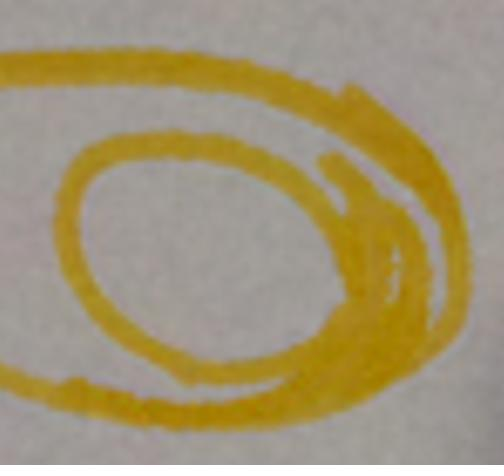

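{"op": "move", "data": {
  "target": [0.07,0.35534,0.21109,0,0,0,0.375,0,-0.57,0.17,0.375,0,-0.57,0.17,0.9,0,0.6,0.7,-0.69,0.68,-0.36,-0.03,0.75,-0.95,0,0,0,0,0,0,0.43,0,-0.56,0.2,0.43,0,-0.56,0.2,0.9,0,0.6,0.7,-0.69,0.68,-0.3,0.02,0.55,-0.95],
  "speed": 0.3
}}

{"op": "move", "data": {
  "target": [
    [0.0217,0,0,0,0,0,0.375,0,-0.57,0.17,0.375,0,-0.57,0.17,0.9,0,0.6,0.7,-0.69,0.68,-0.36,-0.03,0.75,-0.95,0,0,0,0,0,0,0.43,0,-0.56,0.2,0.43,0,-0.56,0.2,0.9,0,0.6,0.7,-0.69,0.68,-0.3,0.02,0.55,-0.95],
    [0.0217,-0.00969,0.00952,0,0,0,0.375,0,-0.57,0.17,0.375,0,-0.57,0.17,0.9,0,0.6,0.7,-0.69,0.68,-0.36,-0.03,0.75,-0.95,0,0,0,0,0,0,0.43,0,-0.56,0.2,0.43,0,-0.56,0.2,0.9,0,0.6,0.7,-0.69,0.68,-0.3,0.02,0.55,-0.95],
    [0.0217,-0.01685,0.01682,0,0,0,0.375,0,-0.57,0.17,0.375,0,-0.57,0.17,0.9,0,0.6,0.7,-0.69,0.68,-0.36,-0.03,0.75,-0.95,0,0,0,0,0,0,0.43,0,-0.56,0.2,0.43,0,-0.56,0.2,0.9,0,0.6,0.7,-0.69,0.68,-0.3,0.02,0.55,-0.95],
    [0.0217,-0.0247,0.02308,0,0,0,0.375,0,-0.57,0.17,0.375,0,-0.57,0.17,0.9,0,0.6,0.7,-0.69,0.68,-0.36,-0.03,0.75,-0.95,0,0,0,0,0,0,0.43,0,-0.56,0.2,0.43,0,-0.56,0.2,0.9,0,0.6,0.7,-0.69,0.68,-0.3,0.02,0.55,-0.95],
    [0.0217,-0.03324,0.0283,0,0,0,0.375,0,-0.57,0.17,0.375,0,-0.57,0.17,0.9,0,0.6,0.7,-0.69,0.68,-0.36,-0.03,0.75,-0.95,0,0,0,0,0,0,0.43,0,-0.56,0.2,0.43,0,-0.56,0.2,0.9,0,0.6,0.7,-0.69,0.68,-0.3,0.02,0.55,-0.95],
    [0.0217,-0.0397,0.0306,0,0,0,0.375,0,-0.57,0.17,0.375,0,-0.57,0.17,0.9,0,0.6,0.7,-0.69,0.68,-0.36,-0.03,0.75,-0.95,0,0,0,0,0,0,0.43,0,-0.56,0.2,0.43,0,-0.56,0.2,0.9,0,0.6,0.7,-0.69,0.68,-0.3,0.02,0.55,-0.95],
    [0.0217,-0.0464,0.03257,0,0,0,0.375,0,-0.57,0.17,0.375,0,-0.57,0.17,0.9,0,0.6,0.7,-0.69,0.68,-0.36,-0.03,0.75,-0.95,0,0,0,0,0,0,0.43,0,-0.56,0.2,0.43,0,-0.56,0.2,0.9,0,0.6,0.7,-0.69,0.68,-0.3,0.02,0.55,-0.95],
    [0.0217,-0.05332,0.03418,0,0,0,0.375,0,-0.57,0.17,0.375,0,-0.57,0.17,0.9,0,0.6,0.7,-0.69,0.68,-0.36,-0.03,0.75,-0.95,0,0,0,0,0,0,0.43,0,-0.56,0.2,0.43,0,-0.56,0.2,0.9,0,0.6,0.7,-0.69,0.68,-0.3,0.02,0.55,-0.95],
    [0.0217,-0.06186,0.03486,0,0,0,0.375,0,-0.57,0.17,0.375,0,-0.57,0.17,0.9,0,0.6,0.7,-0.69,0.68,-0.36,-0.03,0.75,-0.95,0,0,0,0,0,0,0.43,0,-0.56,0.2,0.43,0,-0.56,0.2,0.9,0,0.6,0.7,-0.69,0.68,-0.3,0.02,0.55,-0.95],
    [0.0217,-0.06948,0.03392,0,0,0,0.375,0,-0.57,0.17,0.375,0,-0.57,0.17,0.9,0,0.6,0.7,-0.69,0.68,-0.36,-0.03,0.75,-0.95,0,0,0,0,0,0,0.43,0,-0.56,0.2,0.43,0,-0.56,0.2,0.9,0,0.6,0.7,-0.69,0.68,-0.3,0.02,0.55,-0.95],
    [0.0217,-0.07584,0.03111,0,0,0,0.375,0,-0.57,0.17,0.375,0,-0.57,0.17,0.9,0,0.6,0.7,-0.69,0.68,-0.36,-0.03,0.75,-0.95,0,0,0,0,0,0,0.43,0,-0.56,0.2,0.43,0,-0.56,0.2,0.9,0,0.6,0.7,-0.69,0.68,-0.3,0.02,0.55,-0.95],
    [0.0217,-0.08183,0.02506,0,0,0,0.375,0,-0.57,0.17,0.375,0,-0.57,0.17,0.9,0,0.6,0.7,-0.69,0.68,-0.36,-0.03,0.75,-0.95,0,0,0,0,0,0,0.43,0,-0.56,0.2,0.43,0,-0.56,0.2,0.9,0,0.6,0.7,-0.69,0.68,-0.3,0.02,0.55,-0.95],
    [0.0217,-0.08403,0.01948,0,0,0,0.375,0,-0.57,0.17,0.375,0,-0.57,0.17,0.9,0,0.6,0.7,-0.69,0.68,-0.36,-0.03,0.75,-0.95,0,0,0,0,0,0,0.43,0,-0.56,0.2,0.43,0,-0.56,0.2,0.9,0,0.6,0.7,-0.69,0.68,-0.3,0.02,0.55,-0.95],
    [0,-0.08403,0.01948,0,0,0,0.375,0,-0.57,0.17,0.375,0,-0.57,0.17,0.9,0,0.6,0.7,-0.69,0.68,-0.36,-0.03,0.75,-0.95,0,0,0,0,0,0,0.43,0,-0.56,0.2,0.43,0,-0.56,0.2,0.9,0,0.6,0.7,-0.69,0.68,-0.3,0.02,0.55,-0.95]
  ],
  "speed": 0.028,
  "blend": [0,0.001,0.001,0.001,0.001,0.001,0.001,0.001,0.001,0.001,0.001,0.001,0,0]
}}

{"op": "move", "data": {
  "target": [
    [0,0.04479,0.00578,0,0,0,0.375,0,-0.57,0.17,0.375,0,-0.57,0.17,0.9,0,0.6,0.7,-0.69,0.68,-0.36,-0.03,0.75,-0.95,0,0,0,0,0,0,0.43,0,-0.56,0.2,0.43,0,-0.56,0.2,0.9,0,0.6,0.7,-0.69,0.68,-0.3,0.02,0.55,-0.95],
    [0.0217,0.04479,0.00578,0,0,0,0.375,0,-0.57,0.17,0.375,0,-0.57,0.17,0.9,0,0.6,0.7,-0.69,0.68,-0.36,-0.03,0.75,-0.95,0,0,0,0,0,0,0.43,0,-0.56,0.2,0.43,0,-0.56,0.2,0.9,0,0.6,0.7,-0.69,0.68,-0.3,0.02,0.55,-0.95],
    [0.0217,0.03602,0.00914,0,0,0,0.375,0,-0.57,0.17,0.375,0,-0.57,0.17,0.9,0,0.6,0.7,-0.69,0.68,-0.36,-0.03,0.75,-0.95,0,0,0,0,0,0,0.43,0,-0.56,0.2,0.43,0,-0.56,0.2,0.9,0,0.6,0.7,-0.69,0.68,-0.3,0.02,0.55,-0.95],
    [0.0217,0.02747,0.00982,0,0,0,0.375,0,-0.57,0.17,0.375,0,-0.57,0.17,0.9,0,0.6,0.7,-0.69,0.68,-0.36,-0.03,0.75,-0.95,0,0,0,0,0,0,0.43,0,-0.56,0.2,0.43,0,-0.56,0.2,0.9,0,0.6,0.7,-0.69,0.68,-0.3,0.02,0.55,-0.95],
    [0.0217,0.01986,0.00887,0,0,0,0.375,0,-0.57,0.17,0.375,0,-0.57,0.17,0.9,0,0.6,0.7,-0.69,0.68,-0.36,-0.03,0.75,-0.95,0,0,0,0,0,0,0.43,0,-0.56,0.2,0.43,0,-0.56,0.2,0.9,0,0.6,0.7,-0.69,0.68,-0.3,0.02,0.55,-0.95],
    [0.0217,0.01305,0.00538,0,0,0,0.375,0,-0.57,0.17,0.375,0,-0.57,0.17,0.9,0,0.6,0.7,-0.69,0.68,-0.36,-0.03,0.75,-0.95,0,0,0,0,0,0,0.43,0,-0.56,0.2,0.43,0,-0.56,0.2,0.9,0,0.6,0.7,-0.69,0.68,-0.3,0.02,0.55,-0.95],
    [0.0217,0.00866,-0.00277,0,0,0,0.375,0,-0.57,0.17,0.375,0,-0.57,0.17,0.9,0,0.6,0.7,-0.69,0.68,-0.36,-0.03,0.75,-0.95,0,0,0,0,0,0,0.43,0,-0.56,0.2,0.43,0,-0.56,0.2,0.9,0,0.6,0.7,-0.69,0.68,-0.3,0.02,0.55,-0.95],
    [0,0.01269,-0.02461,0,0,0,0.375,0,-0.57,0.17,0.375,0,-0.57,0.17,0.9,0,0.6,0.7,-0.69,0.68,-0.36,-0.03,0.75,-0.95,0,0,0,0,0,0,0.43,0,-0.56,0.2,0.43,0,-0.56,0.2,0.9,0,0.6,0.7,-0.69,0.68,-0.3,0.02,0.55,-0.95],
    [0.0217,0.01269,-0.02461,0,0,0,0.375,0,-0.57,0.17,0.375,0,-0.57,0.17,0.9,0,0.6,0.7,-0.69,0.68,-0.36,-0.03,0.75,-0.95,0,0,0,0,0,0,0.43,0,-0.56,0.2,0.43,0,-0.56,0.2,0.9,0,0.6,0.7,-0.69,0.68,-0.3,0.02,0.55,-0.95],
    [0.0217,0.01638,-0.03112,0,0,0,0.375,0,-0.57,0.17,0.375,0,-0.57,0.17,0.9,0,0.6,0.7,-0.69,0.68,-0.36,-0.03,0.75,-0.95,0,0,0,0,0,0,0.43,0,-0.56,0.2,0.43,0,-0.56,0.2,0.9,0,0.6,0.7,-0.69,0.68,-0.3,0.02,0.55,-0.95],
    [0.0217,0.03462,-0.04584,0,0,0,0.375,0,-0.57,0.17,0.375,0,-0.57,0.17,0.9,0,0.6,0.7,-0.69,0.68,-0.36,-0.03,0.75,-0.95,0,0,0,0,0,0,0.43,0,-0.56,0.2,0.43,0,-0.56,0.2,0.9,0,0.6,0.7,-0.69,0.68,-0.3,0.02,0.55,-0.95],
    [0.0217,0.06717,-0.06914,0,0,0,0.375,0,-0.57,0.17,0.375,0,-0.57,0.17,0.9,0,0.6,0.7,-0.69,0.68,-0.36,-0.03,0.75,-0.95,0,0,0,0,0,0,0.43,0,-0.56,0.2,0.43,0,-0.56,0.2,0.9,0,0.6,0.7,-0.69,0.68,-0.3,0.02,0.55,-0.95],
    [0.0217,0.0801,-0.07377,0,0,0,0.375,0,-0.57,0.17,0.375,0,-0.57,0.17,0.9,0,0.6,0.7,-0.69,0.68,-0.36,-0.03,0.75,-0.95,0,0,0,0,0,0,0.43,0,-0.56,0.2,0.43,0,-0.56,0.2,0.9,0,0.6,0.7,-0.69,0.68,-0.3,0.02,0.55,-0.95],
    [0.0217,0.03462,-0.04282,0,0,0,0.375,0,-0.57,0.17,0.375,0,-0.57,0.17,0.9,0,0.6,0.7,-0.69,0.68,-0.36,-0.03,0.75,-0.95,0,0,0,0,0,0,0.43,0,-0.56,0.2,0.43,0,-0.56,0.2,0.9,0,0.6,0.7,-0.69,0.68,-0.3,0.02,0.55,-0.95],
    [0,0.03462,-0.04282,0,0,0,0.375,0,-0.57,0.17,0.375,0,-0.57,0.17,0.9,0,0.6,0.7,-0.69,0.68,-0.36,-0.03,0.75,-0.95,0,0,0,0,0,0,0.43,0,-0.56,0.2,0.43,0,-0.56,0.2,0.9,0,0.6,0.7,-0.69,0.68,-0.3,0.02,0.55,-0.95]
  ],
  "speed": 0.04,
  "blend": [0,0,0.001,0.001,0.001,0.001,0,0,0,0.001,0.001,0.001,0.001,0,0]
}}

{"op": "move", "data": {
  "target": [
    [0,0.0037,0.00105,0,0,0,0.375,0,-0.57,0.17,0.375,0,-0.57,0.17,0.9,0,0.6,0.7,-0.69,0.68,-0.36,-0.03,0.75,-0.95,0,0,0,0,0,0,0.43,0,-0.56,0.2,0.43,0,-0.56,0.2,0.9,0,0.6,0.7,-0.69,0.68,-0.3,0.02,0.55,-0.95],
    [0.0217,0.0037,0.00105,0,0,0,0.375,0,-0.57,0.17,0.375,0,-0.57,0.17,0.9,0,0.6,0.7,-0.69,0.68,-0.36,-0.03,0.75,-0.95,0,0,0,0,0,0,0.43,0,-0.56,0.2,0.43,0,-0.56,0.2,0.9,0,0.6,0.7,-0.69,0.68,-0.3,0.02,0.55,-0.95],
    [0.0217,0.05979,-0.0365,0,0,0,0.375,0,-0.57,0.17,0.375,0,-0.57,0.17,0.9,0,0.6,0.7,-0.69,0.68,-0.36,-0.03,0.75,-0.95,0,0,0,0,0,0,0.43,0,-0.56,0.2,0.43,0,-0.56,0.2,0.9,0,0.6,0.7,-0.69,0.68,-0.3,0.02,0.55,-0.95],
    [0.0217,0.07063,-0.03973,0,0,0,0.375,0,-0.57,0.17,0.375,0,-0.57,0.17,0.9,0,0.6,0.7,-0.69,0.68,-0.36,-0.03,0.75,-0.95,0,0,0,0,0,0,0.43,0,-0.56,0.2,0.43,0,-0.56,0.2,0.9,0,0.6,0.7,-0.69,0.68,-0.3,0.02,0.55,-0.95],
    [0.0217,0.01039,0.0006,0,0,0,0.375,0,-0.57,0.17,0.375,0,-0.57,0.17,0.9,0,0.6,0.7,-0.69,0.68,-0.36,-0.03,0.75,-0.95,0,0,0,0,0,0,0.43,0,-0.56,0.2,0.43,0,-0.56,0.2,0.9,0,0.6,0.7,-0.69,0.68,-0.3,0.02,0.55,-0.95],
    [0.0217,0.01501,0.00154,0,0,0,0.375,0,-0.57,0.17,0.375,0,-0.57,0.17,0.9,0,0.6,0.7,-0.69,0.68,-0.36,-0.03,0.75,-0.95,0,0,0,0,0,0,0.43,0,-0.56,0.2,0.43,0,-0.56,0.2,0.9,0,0.6,0.7,-0.69,0.68,-0.3,0.02,0.55,-0.95],
    [0.0217,0.08149,-0.04296,0,0,0,0.375,0,-0.57,0.17,0.375,0,-0.57,0.17,0.9,0,0.6,0.7,-0.69,0.68,-0.36,-0.03,0.75,-0.95,0,0,0,0,0,0,0.43,0,-0.56,0.2,0.43,0,-0.56,0.2,0.9,0,0.6,0.7,-0.69,0.68,-0.3,0.02,0.55,-0.95],
    [0.0217,0.08957,-0.04434,0,0,0,0.375,0,-0.57,0.17,0.375,0,-0.57,0.17,0.9,0,0.6,0.7,-0.69,0.68,-0.36,-0.03,0.75,-0.95,0,0,0,0,0,0,0.43,0,-0.56,0.2,0.43,0,-0.56,0.2,0.9,0,0.6,0.7,-0.69,0.68,-0.3,0.02,0.55,-0.95],
    [0.0217,0.01893,0.00294,0,0,0,0.375,0,-0.57,0.17,0.375,0,-0.57,0.17,0.9,0,0.6,0.7,-0.69,0.68,-0.36,-0.03,0.75,-0.95,0,0,0,0,0,0,0.43,0,-0.56,0.2,0.43,0,-0.56,0.2,0.9,0,0.6,0.7,-0.69,0.68,-0.3,0.02,0.55,-0.95],
    [0.0217,0.02217,0.00481,0,0,0,0.375,0,-0.57,0.17,0.375,0,-0.57,0.17,0.9,0,0.6,0.7,-0.69,0.68,-0.36,-0.03,0.75,-0.95,0,0,0,0,0,0,0.43,0,-0.56,0.2,0.43,0,-0.56,0.2,0.9,0,0.6,0.7,-0.69,0.68,-0.3,0.02,0.55,-0.95],
    [0.0217,0.09627,-0.04479,0,0,0,0.375,0,-0.57,0.17,0.375,0,-0.57,0.17,0.9,0,0.6,0.7,-0.69,0.68,-0.36,-0.03,0.75,-0.95,0,0,0,0,0,0,0.43,0,-0.56,0.2,0.43,0,-0.56,0.2,0.9,0,0.6,0.7,-0.69,0.68,-0.3,0.02,0.55,-0.95],
    [0.0217,0.10019,-0.04339,0,0,0,0.375,0,-0.57,0.17,0.375,0,-0.57,0.17,0.9,0,0.6,0.7,-0.69,0.68,-0.36,-0.03,0.75,-0.95,0,0,0,0,0,0,0.43,0,-0.56,0.2,0.43,0,-0.56,0.2,0.9,0,0.6,0.7,-0.69,0.68,-0.3,0.02,0.55,-0.95],
    [0.0217,0.02539,0.00668,0,0,0,0.375,0,-0.57,0.17,0.375,0,-0.57,0.17,0.9,0,0.6,0.7,-0.69,0.68,-0.36,-0.03,0.75,-0.95,0,0,0,0,0,0,0.43,0,-0.56,0.2,0.43,0,-0.56,0.2,0.9,0,0.6,0.7,-0.69,0.68,-0.3,0.02,0.55,-0.95],
    [0,0.02539,0.00668,0,0,0,0.375,0,-0.57,0.17,0.375,0,-0.57,0.17,0.9,0,0.6,0.7,-0.69,0.68,-0.36,-0.03,0.75,-0.95,0,0,0,0,0,0,0.43,0,-0.56,0.2,0.43,0,-0.56,0.2,0.9,0,0.6,0.7,-0.69,0.68,-0.3,0.02,0.55,-0.95]
  ],
  "speed": 0.05,
  "blend": [0,0,0.001,0.001,0.001,0.001,0.001,0.001,0.001,0.001,0.001,0.001,0,0]
}}

{"op": "move", "data": {
  "target": [
    [0,0.00254,0.00233,0,0,0,0.375,0,-0.57,0.17,0.375,0,-0.57,0.17,0.9,0,0.6,0.7,-0.69,0.68,-0.36,-0.03,0.75,-0.95,0,0,0,0,0,0,0.43,0,-0.56,0.2,0.43,0,-0.56,0.2,0.9,0,0.6,0.7,-0.69,0.68,-0.3,0.02,0.55,-0.95],
    [0.0217,0.00254,0.00233,0,0,0,0.375,0,-0.57,0.17,0.375,0,-0.57,0.17,0.9,0,0.6,0.7,-0.69,0.68,-0.36,-0.03,0.75,-0.95,0,0,0,0,0,0,0.43,0,-0.56,0.2,0.43,0,-0.56,0.2,0.9,0,0.6,0.7,-0.69,0.68,-0.3,0.02,0.55,-0.95],
    [0.0217,0.07803,-0.0482,0,0,0,0.375,0,-0.57,0.17,0.375,0,-0.57,0.17,0.9,0,0.6,0.7,-0.69,0.68,-0.36,-0.03,0.75,-0.95,0,0,0,0,0,0,0.43,0,-0.56,0.2,0.43,0,-0.56,0.2,0.9,0,0.6,0.7,-0.69,0.68,-0.3,0.02,0.55,-0.95],
    [0.0217,0.07779,-0.04401,0,0,0,0.375,0,-0.57,0.17,0.375,0,-0.57,0.17,0.9,0,0.6,0.7,-0.69,0.68,-0.36,-0.03,0.75,-0.95,0,0,0,0,0,0,0.43,0,-0.56,0.2,0.43,0,-0.56,0.2,0.9,0,0.6,0.7,-0.69,0.68,-0.3,0.02,0.55,-0.95],
    [0.0217,0.00438,0.00513,0,0,0,0.375,0,-0.57,0.17,0.375,0,-0.57,0.17,0.9,0,0.6,0.7,-0.69,0.68,-0.36,-0.03,0.75,-0.95,0,0,0,0,0,0,0.43,0,-0.56,0.2,0.43,0,-0.56,0.2,0.9,0,0.6,0.7,-0.69,0.68,-0.3,0.02,0.55,-0.95],
    [0.0217,0.00554,0.00838,0,0,0,0.375,0,-0.57,0.17,0.375,0,-0.57,0.17,0.9,0,0.6,0.7,-0.69,0.68,-0.36,-0.03,0.75,-0.95,0,0,0,0,0,0,0.43,0,-0.56,0.2,0.43,0,-0.56,0.2,0.9,0,0.6,0.7,-0.69,0.68,-0.3,0.02,0.55,-0.95],
    [0.0217,0.07341,-0.03705,0,0,0,0.375,0,-0.57,0.17,0.375,0,-0.57,0.17,0.9,0,0.6,0.7,-0.69,0.68,-0.36,-0.03,0.75,-0.95,0,0,0,0,0,0,0.43,0,-0.56,0.2,0.43,0,-0.56,0.2,0.9,0,0.6,0.7,-0.69,0.68,-0.3,0.02,0.55,-0.95],
    [0.0217,0.06625,-0.02823,0,0,0,0.375,0,-0.57,0.17,0.375,0,-0.57,0.17,0.9,0,0.6,0.7,-0.69,0.68,-0.36,-0.03,0.75,-0.95,0,0,0,0,0,0,0.43,0,-0.56,0.2,0.43,0,-0.56,0.2,0.9,0,0.6,0.7,-0.69,0.68,-0.3,0.02,0.55,-0.95],
    [0.0217,0.0067,0.01163,0,0,0,0.375,0,-0.57,0.17,0.375,0,-0.57,0.17,0.9,0,0.6,0.7,-0.69,0.68,-0.36,-0.03,0.75,-0.95,0,0,0,0,0,0,0.43,0,-0.56,0.2,0.43,0,-0.56,0.2,0.9,0,0.6,0.7,-0.69,0.68,-0.3,0.02,0.55,-0.95],
    [0.0217,0.00716,0.01536,0,0,0,0.375,0,-0.57,0.17,0.375,0,-0.57,0.17,0.9,0,0.6,0.7,-0.69,0.68,-0.36,-0.03,0.75,-0.95,0,0,0,0,0,0,0.43,0,-0.56,0.2,0.43,0,-0.56,0.2,0.9,0,0.6,0.7,-0.69,0.68,-0.3,0.02,0.55,-0.95],
    [0.0217,0.05702,-0.01802,0,0,0,0.375,0,-0.57,0.17,0.375,0,-0.57,0.17,0.9,0,0.6,0.7,-0.69,0.68,-0.36,-0.03,0.75,-0.95,0,0,0,0,0,0,0.43,0,-0.56,0.2,0.43,0,-0.56,0.2,0.9,0,0.6,0.7,-0.69,0.68,-0.3,0.02,0.55,-0.95],
    [0.0217,0.05055,-0.00966,0,0,0,0.375,0,-0.57,0.17,0.375,0,-0.57,0.17,0.9,0,0.6,0.7,-0.69,0.68,-0.36,-0.03,0.75,-0.95,0,0,0,0,0,0,0.43,0,-0.56,0.2,0.43,0,-0.56,0.2,0.9,0,0.6,0.7,-0.69,0.68,-0.3,0.02,0.55,-0.95],
    [0.0217,0.00692,0.01954,0,0,0,0.375,0,-0.57,0.17,0.375,0,-0.57,0.17,0.9,0,0.6,0.7,-0.69,0.68,-0.36,-0.03,0.75,-0.95,0,0,0,0,0,0,0.43,0,-0.56,0.2,0.43,0,-0.56,0.2,0.9,0,0.6,0.7,-0.69,0.68,-0.3,0.02,0.55,-0.95],
    [0,0.00692,0.01954,0,0,0,0.375,0,-0.57,0.17,0.375,0,-0.57,0.17,0.9,0,0.6,0.7,-0.69,0.68,-0.36,-0.03,0.75,-0.95,0,0,0,0,0,0,0.43,0,-0.56,0.2,0.43,0,-0.56,0.2,0.9,0,0.6,0.7,-0.69,0.68,-0.3,0.02,0.55,-0.95]
  ],
  "speed": 0.05,
  "blend": [0,0,0.001,0.001,0.001,0.001,0.001,0.001,0.001,0.001,0.001,0.001,0,0]
}}

{"op": "move", "data": {
  "target": [
    [0,0.00116,0.00325,0,0,0,0.375,0,-0.57,0.17,0.375,0,-0.57,0.17,0.9,0,0.6,0.7,-0.69,0.68,-0.36,-0.03,0.75,-0.95,0,0,0,0,0,0,0.43,0,-0.56,0.2,0.43,0,-0.56,0.2,0.9,0,0.6,0.7,-0.69,0.68,-0.3,0.02,0.55,-0.95],
    [0.0217,0.00116,0.00325,0,0,0,0.375,0,-0.57,0.17,0.375,0,-0.57,0.17,0.9,0,0.6,0.7,-0.69,0.68,-0.36,-0.03,0.75,-0.95,0,0,0,0,0,0,0.43,0,-0.56,0.2,0.43,0,-0.56,0.2,0.9,0,0.6,0.7,-0.69,0.68,-0.3,0.02,0.55,-0.95],
    [0.0217,0.03163,-0.01714,0,0,0,0.375,0,-0.57,0.17,0.375,0,-0.57,0.17,0.9,0,0.6,0.7,-0.69,0.68,-0.36,-0.03,0.75,-0.95,0,0,0,0,0,0,0.43,0,-0.56,0.2,0.43,0,-0.56,0.2,0.9,0,0.6,0.7,-0.69,0.68,-0.3,0.02,0.55,-0.95],
    [0.0217,0.02216,-0.00728,0,0,0,0.375,0,-0.57,0.17,0.375,0,-0.57,0.17,0.9,0,0.6,0.7,-0.69,0.68,-0.36,-0.03,0.75,-0.95,0,0,0,0,0,0,0.43,0,-0.56,0.2,0.43,0,-0.56,0.2,0.9,0,0.6,0.7,-0.69,0.68,-0.3,0.02,0.55,-0.95],
    [0.0217,0.00047,0.00826,0,0,0,0.375,0,-0.57,0.17,0.375,0,-0.57,0.17,0.9,0,0.6,0.7,-0.69,0.68,-0.36,-0.03,0.75,-0.95,0,0,0,0,0,0,0.43,0,-0.56,0.2,0.43,0,-0.56,0.2,0.9,0,0.6,0.7,-0.69,0.68,-0.3,0.02,0.55,-0.95],
    [0,0.00047,0.00826,0,0,0,0.375,0,-0.57,0.17,0.375,0,-0.57,0.17,0.9,0,0.6,0.7,-0.69,0.68,-0.36,-0.03,0.75,-0.95,0,0,0,0,0,0,0.43,0,-0.56,0.2,0.43,0,-0.56,0.2,0.9,0,0.6,0.7,-0.69,0.68,-0.3,0.02,0.55,-0.95]
  ],
  "speed": 0.045,
  "blend": [0,0,0.001,0.001,0,0]
}}

Scene clock: 3467.67 s.
left_arm: end_effector_position=(+0.6502, -0.0388, +0.1004) hand_goal=(+0.376, +0.000, -0.570, +0.170, +0.376, +0.000, -0.570, +0.170, +0.900, +0.000, +0.600, +0.700, -0.690, +0.680, -0.360, -0.030) hand_measured=(+0.428, +0.002, -0.562, +0.166, +0.432, +0.002, -0.554, +0.170, +0.900, +0.002, +0.598, +0.698, -0.678, +0.684, -0.146, +0.052) hand_current_ma=(+223, +4, +29, -10, +244, +3, +54, +1, -1, +5, -5, -8, +42, +16, +481, +481) hand_state=(blocked, goal, goal, goal, blocked, goal, goal, goal, goal, goal, goal, goal, goal, goal, blocked, blocked) hand_current_limit=0.75 hand_speed=-0.95 end_effector_quat_wxyz=(+0.654, +0.270, +0.653, -0.271) | right_arm: end_effector_position=(+0.5203, -0.5500, +0.2999) hand_goal=(+0.430, +0.000, -0.560, +0.200, +0.430, +0.000, -0.560, +0.200, +0.900, +0.000, +0.600, +0.700, -0.690, +0.680, -0.300, +0.020) hand_measured=(+0.516, +0.000, -0.518, +0.206, +0.482, +0.000, -0.534, +0.204, +0.900, +0.002, +0.598, +0.698, -0.674, +0.682, -0.218, +0.072) hand_current_ma=(+295, +0, +104, +7, +153, +0, +57, +6, -1, +2, -3, -3, +32, +1, +364, +203) hand_state=(blocked, goal, blocked, goal, blocked, goal, blocked, goal, goal, goal, goal, goal, goal, goal, blocked, blocked) hand_current_limit=0.55 hand_speed=-0.95 end_effector_quat_wxyz=(+0.092, +0.701, -0.092, +0.701)
Joint positions: left_arm=[2.812 -2.136 -1.923 -2.222 -1.114 1.57] | right_arm=[-0.537 -1.803 2.242 -0.438 1.336 -1.571]
Joint torques (N m): left_arm=[16.3 34.04 20.46 -0.41 2.38 2.73] | right_arm=[0.62 -20.13 -12.97 -2.43 0.84 1.19]
Wrist force (N): left_arm=[1.0 1.3 -0.2] | right_arm=[-1.1 0.0 -0.5]
Wrist torque (N m): left_arm=[0.10 -0.31 -0.09] | right_arm=[-0.02 -0.01 0.07]
Wrist force, peak (N): left_arm=[1.4 3.2 0.5] | right_arm=[-1.4 0.1 -0.5]
Hand target: left_arm +0.6503, -0.0388, +0.1004; +0.654, +0.270, +0.653, -0.271 | right_arm +0.5203, -0.5500, +0.2999; +0.092, +0.701, -0.092, +0.701
Off the commanded pose: left_arm 0.000 m, 0 deg | right_arm 0.000 m, 0 deg.
move: done

Scene clock: 3471.60 s.
left_arm: end_effector_position=(+0.6229, -0.0827, +0.1003) hand_goal=(+0.376, +0.000, -0.570, +0.170, +0.376, +0.000, -0.570, +0.170, +0.900, +0.000, +0.600, +0.700, -0.690, +0.680, -0.360, -0.030) hand_measured=(+0.428, +0.002, -0.552, +0.172, +0.432, +0.002, -0.562, +0.166, +0.900, +0.002, +0.598, +0.698, -0.678, +0.684, -0.146, +0.052) hand_current_ma=(+223, +4, +69, +5, +244, +3, +27, -11, -1, +5, -5, -8, +43, +17, +481, +481) hand_state=(blocked, goal, goal, goal, blocked, goal, goal, goal, goal, goal, goal, goal, goal, goal, blocked, blocked) hand_current_limit=0.75 hand_speed=-0.95 end_effector_quat_wxyz=(+0.654, +0.270, +0.653, -0.271) | right_arm: end_effector_position=(+0.5203, -0.5500, +0.2999) hand_goal=(+0.430, +0.000, -0.560, +0.200, +0.430, +0.000, -0.560, +0.200, +0.900, +0.000, +0.600, +0.700, -0.690, +0.680, -0.300, +0.020) hand_measured=(+0.516, +0.000, -0.518, +0.206, +0.482, +0.000, -0.534, +0.204, +0.900, +0.002, +0.598, +0.698, -0.674, +0.682, -0.218, +0.072) hand_current_ma=(+295, +0, +104, +7, +153, +0, +57, +6, -1, +2, -3, -3, +32, +1, +364, +203) hand_state=(blocked, goal, blocked, goal, blocked, goal, blocked, goal, goal, goal, goal, goal, goal, goal, blocked, blocked) hand_current_limit=0.55 hand_speed=-0.95 end_effector_quat_wxyz=(+0.092, +0.701, -0.092, +0.701)
Joint positions: left_arm=[2.703 -2.145 -1.907 -2.23 -1.223 1.571] | right_arm=[-0.537 -1.803 2.242 -0.438 1.336 -1.571]
Joint torques (N m): left_arm=[-10.75 51.47 20.6 -0.25 -2.29 0.99] | right_arm=[0.41 -20.32 -13.33 -2.38 1.04 1.23]
Wrist force (N): left_arm=[1.0 1.1 -0.2] | right_arm=[-0.5 0.2 -0.5]
Wrist torque (N m): left_arm=[0.09 -0.31 -0.10] | right_arm=[-0.01 -0.09 0.12]
Wrist force, peak (N): left_arm=[-1.4 2.0 0.0] | right_arm=[-1.2 -0.2 -0.8]
Hand target: left_arm +0.6229, -0.0827, +0.1004; +0.654, +0.270, +0.653, -0.271 | right_arm +0.5203, -0.5500, +0.2999; +0.092, +0.701, -0.092, +0.701
Off the commanded pose: left_arm 0.000 m, 0 deg | right_arm 0.000 m, 0 deg.
move: done

Scene clock: 3478.27 s.
left_arm: end_effector_position=(+0.6194, -0.0499, +0.1003) hand_goal=(+0.376, +0.000, -0.570, +0.170, +0.376, +0.000, -0.570, +0.170, +0.900, +0.000, +0.600, +0.700, -0.690, +0.680, -0.360, -0.030) hand_measured=(+0.428, +0.002, -0.550, +0.170, +0.432, +0.002, -0.562, +0.168, +0.900, +0.002, +0.598, +0.698, -0.678, +0.684, -0.146, +0.052) hand_current_ma=(+223, +4, +72, +1, +242, +3, +29, -9, -1, +5, -5, -8, +43, +17, +481, +481) hand_state=(blocked, goal, goal, goal, blocked, goal, goal, goal, goal, goal, goal, goal, goal, goal, blocked, blocked) hand_current_limit=0.75 hand_speed=-0.95 end_effector_quat_wxyz=(+0.654, +0.270, +0.653, -0.271) | right_arm: end_effector_position=(+0.5203, -0.5500, +0.2999) hand_goal=(+0.430, +0.000, -0.560, +0.200, +0.430, +0.000, -0.560, +0.200, +0.900, +0.000, +0.600, +0.700, -0.690, +0.680, -0.300, +0.020) hand_measured=(+0.516, +0.000, -0.518, +0.206, +0.482, +0.000, -0.534, +0.204, +0.900, +0.002, +0.598, +0.698, -0.674, +0.682, -0.218, +0.072) hand_current_ma=(+295, +0, +104, +7, +153, +0, +57, +6, -1, +2, -3, -3, +32, +1, +364, +203) hand_state=(blocked, goal, blocked, goal, blocked, goal, blocked, goal, goal, goal, goal, goal, goal, goal, blocked, blocked) hand_current_limit=0.55 hand_speed=-0.95 end_effector_quat_wxyz=(+0.092, +0.701, -0.092, +0.701)
Joint positions: left_arm=[2.766 -2.108 -1.979 -2.194 -1.16 1.571] | right_arm=[-0.537 -1.803 2.242 -0.438 1.336 -1.571]
Joint torques (N m): left_arm=[-11.78 47.07 20.18 -0.41 -2.45 2.34] | right_arm=[0.76 -20.1 -13 -2.42 0.92 1.25]
Wrist force (N): left_arm=[1.2 1.2 -0.2] | right_arm=[-0.7 -0.2 -0.5]
Wrist torque (N m): left_arm=[0.08 -0.31 -0.08] | right_arm=[-0.04 -0.06 0.10]
Wrist force, peak (N): left_arm=[1.1 1.9 0.0] | right_arm=[-1.6 -0.1 -0.3]
Hand target: left_arm +0.6194, -0.0499, +0.1003; +0.654, +0.270, +0.653, -0.271 | right_arm +0.5203, -0.5500, +0.2999; +0.092, +0.701, -0.092, +0.701
Off the commanded pose: left_arm 0.000 m, 0 deg | right_arm 0.000 m, 0 deg.
move: done

Scene clock: 3486.47 s.
left_arm: end_effector_position=(+0.6330, -0.0419, +0.1003) hand_goal=(+0.376, +0.000, -0.570, +0.170, +0.376, +0.000, -0.570, +0.170, +0.900, +0.000, +0.600, +0.700, -0.690, +0.680, -0.360, -0.030) hand_measured=(+0.428, +0.002, -0.554, +0.170, +0.432, +0.002, -0.558, +0.168, +0.900, +0.002, +0.598, +0.698, -0.678, +0.684, -0.146, +0.052) hand_current_ma=(+223, +4, +57, -2, +242, +3, +40, -5, -1, +5, -5, -8, +43, +17, +481, +481) hand_state=(blocked, goal, goal, goal, blocked, goal, goal, goal, goal, goal, goal, goal, goal, goal, blocked, blocked) hand_current_limit=0.75 hand_speed=-0.95 end_effector_quat_wxyz=(+0.654, +0.270, +0.653, -0.271) | right_arm: end_effector_position=(+0.5203, -0.5500, +0.2999) hand_goal=(+0.430, +0.000, -0.560, +0.200, +0.430, +0.000, -0.560, +0.200, +0.900, +0.000, +0.600, +0.700, -0.690, +0.680, -0.300, +0.020) hand_measured=(+0.516, +0.000, -0.518, +0.206, +0.482, +0.000, -0.534, +0.204, +0.900, +0.002, +0.598, +0.698, -0.674, +0.682, -0.218, +0.072) hand_current_ma=(+295, +0, +104, +7, +153, +0, +57, +6, -1, +2, -3, -3, +32, +1, +364, +203) hand_state=(blocked, goal, blocked, goal, blocked, goal, blocked, goal, goal, goal, goal, goal, goal, goal, blocked, blocked) hand_current_limit=0.55 hand_speed=-0.95 end_effector_quat_wxyz=(+0.092, +0.701, -0.092, +0.701)
Joint positions: left_arm=[2.793 -2.117 -1.961 -2.203 -1.133 1.571] | right_arm=[-0.537 -1.803 2.242 -0.438 1.336 -1.571]
Joint torques (N m): left_arm=[-11.33 49.09 20.25 -0.34 -2.35 1.87] | right_arm=[1.06 -20.03 -13.54 -2.39 0.89 1.29]
Wrist force (N): left_arm=[1.2 1.1 -0.1] | right_arm=[-1.1 0.0 -0.6]
Wrist torque (N m): left_arm=[0.06 -0.32 -0.08] | right_arm=[-0.02 -0.01 0.07]
Wrist force, peak (N): left_arm=[0.6 2.0 -0.6] | right_arm=[-1.3 0.1 -0.7]
Hand target: left_arm +0.6330, -0.0419, +0.1003; +0.654, +0.270, +0.653, -0.271 | right_arm +0.5203, -0.5500, +0.2999; +0.092, +0.701, -0.092, +0.701
Off the commanded pose: left_arm 0.000 m, 0 deg | right_arm 0.000 m, 0 deg.
move: done

Scene clock: 3494.20 s.
left_arm: end_effector_position=(+0.6442, -0.0473, +0.1003) hand_goal=(+0.376, +0.000, -0.570, +0.170, +0.376, +0.000, -0.570, +0.170, +0.900, +0.000, +0.600, +0.700, -0.690, +0.680, -0.360, -0.030) hand_measured=(+0.428, +0.002, -0.556, +0.168, +0.432, +0.002, -0.558, +0.168, +0.900, +0.002, +0.598, +0.698, -0.678, +0.684, -0.146, +0.052) hand_current_ma=(+223, +4, +46, -4, +242, +3, +44, -3, -1, +5, -5, -8, +43, +17, +481, +481) hand_state=(blocked, goal, goal, goal, blocked, goal, goal, goal, goal, goal, goal, goal, goal, goal, blocked, blocked) hand_current_limit=0.75 hand_speed=-0.95 end_effector_quat_wxyz=(+0.654, +0.270, +0.653, -0.271) | right_arm: end_effector_position=(+0.5203, -0.5500, +0.2999) hand_goal=(+0.430, +0.000, -0.560, +0.200, +0.430, +0.000, -0.560, +0.200, +0.900, +0.000, +0.600, +0.700, -0.690, +0.680, -0.300, +0.020) hand_measured=(+0.516, +0.000, -0.518, +0.206, +0.482, +0.000, -0.534, +0.204, +0.900, +0.002, +0.598, +0.698, -0.674, +0.682, -0.218, +0.072) hand_current_ma=(+295, +0, +104, +7, +153, +0, +57, +6, -1, +2, -3, -3, +32, +1, +364, +203) hand_state=(blocked, goal, blocked, goal, blocked, goal, blocked, goal, goal, goal, goal, goal, goal, goal, blocked, blocked) hand_current_limit=0.55 hand_speed=-0.95 end_effector_quat_wxyz=(+0.092, +0.701, -0.092, +0.701)
Joint positions: left_arm=[2.79 -2.137 -1.923 -2.222 -1.135 1.57] | right_arm=[-0.537 -1.803 2.242 -0.438 1.336 -1.571]
Joint torques (N m): left_arm=[-10.81 49.72 20.53 -0.31 -2.27 2.29] | right_arm=[1.53 -20.55 -13.78 -2.33 0.89 1.28]
Wrist force (N): left_arm=[1.1 1.3 -0.2] | right_arm=[-0.6 0.0 -0.6]
Wrist torque (N m): left_arm=[0.09 -0.32 -0.08] | right_arm=[-0.01 -0.07 0.11]
Wrist force, peak (N): left_arm=[1.6 1.4 0.2] | right_arm=[-1.4 0.0 -0.4]
Hand target: left_arm +0.6442, -0.0473, +0.1004; +0.654, +0.270, +0.653, -0.271 | right_arm +0.5203, -0.5500, +0.2999; +0.092, +0.701, -0.092, +0.701
Off the commanded pose: left_arm 0.000 m, 0 deg | right_arm 0.000 m, 0 deg.
move: done

Scene clock: 3497.27 s.
left_arm: end_effector_position=(+0.6479, -0.0506, +0.1003) hand_goal=(+0.376, +0.000, -0.570, +0.170, +0.376, +0.000, -0.570, +0.170, +0.900, +0.000, +0.600, +0.700, -0.690, +0.680, -0.360, -0.030) hand_measured=(+0.428, +0.002, -0.556, +0.168, +0.432, +0.002, -0.558, +0.168, +0.900, +0.002, +0.598, +0.698, -0.678, +0.684, -0.146, +0.052) hand_current_ma=(+223, +4, +46, -4, +242, +3, +44, -3, -1, +5, -5, -8, +43, +17, +481, +481) hand_state=(blocked, goal, goal, goal, blocked, goal, goal, goal, goal, goal, goal, goal, goal, goal, blocked, blocked) hand_current_limit=0.75 hand_speed=-0.95 end_effector_quat_wxyz=(+0.654, +0.270, +0.653, -0.271) | right_arm: end_effector_position=(+0.5203, -0.5500, +0.2999) hand_goal=(+0.430, +0.000, -0.560, +0.200, +0.430, +0.000, -0.560, +0.200, +0.900, +0.000, +0.600, +0.700, -0.690, +0.680, -0.300, +0.020) hand_measured=(+0.516, +0.000, -0.518, +0.206, +0.482, +0.000, -0.534, +0.204, +0.900, +0.002, +0.598, +0.698, -0.674, +0.682, -0.218, +0.072) hand_current_ma=(+295, +0, +104, +7, +153, +0, +57, +6, -1, +2, -3, -3, +32, +1, +364, +203) hand_state=(blocked, goal, blocked, goal, blocked, goal, blocked, goal, goal, goal, goal, goal, goal, goal, blocked, blocked) hand_current_limit=0.55 hand_speed=-0.95 end_effector_quat_wxyz=(+0.092, +0.701, -0.092, +0.701)
Joint positions: left_arm=[2.787 -2.144 -1.908 -2.229 -1.139 1.57] | right_arm=[-0.537 -1.803 2.242 -0.438 1.336 -1.571]
Joint torques (N m): left_arm=[-10.67 50.27 21.32 -0.22 -2.44 0.9] | right_arm=[1.23 -20.77 -13.28 -2.36 0.94 1.28]
Wrist force (N): left_arm=[1.0 1.4 -0.2] | right_arm=[-1.0 -0.1 -0.2]
Wrist torque (N m): left_arm=[0.10 -0.30 -0.09] | right_arm=[-0.07 -0.04 0.08]
Wrist force, peak (N): left_arm=[1.6 1.3 0.0] | right_arm=[-1.4 0.0 -0.5]
Hand target: left_arm +0.6479, -0.0506, +0.1004; +0.654, +0.270, +0.653, -0.271 | right_arm +0.5203, -0.5500, +0.2999; +0.092, +0.701, -0.092, +0.701
Off the commanded pose: left_arm 0.000 m, 0 deg | right_arm 0.000 m, 0 deg.
move: done


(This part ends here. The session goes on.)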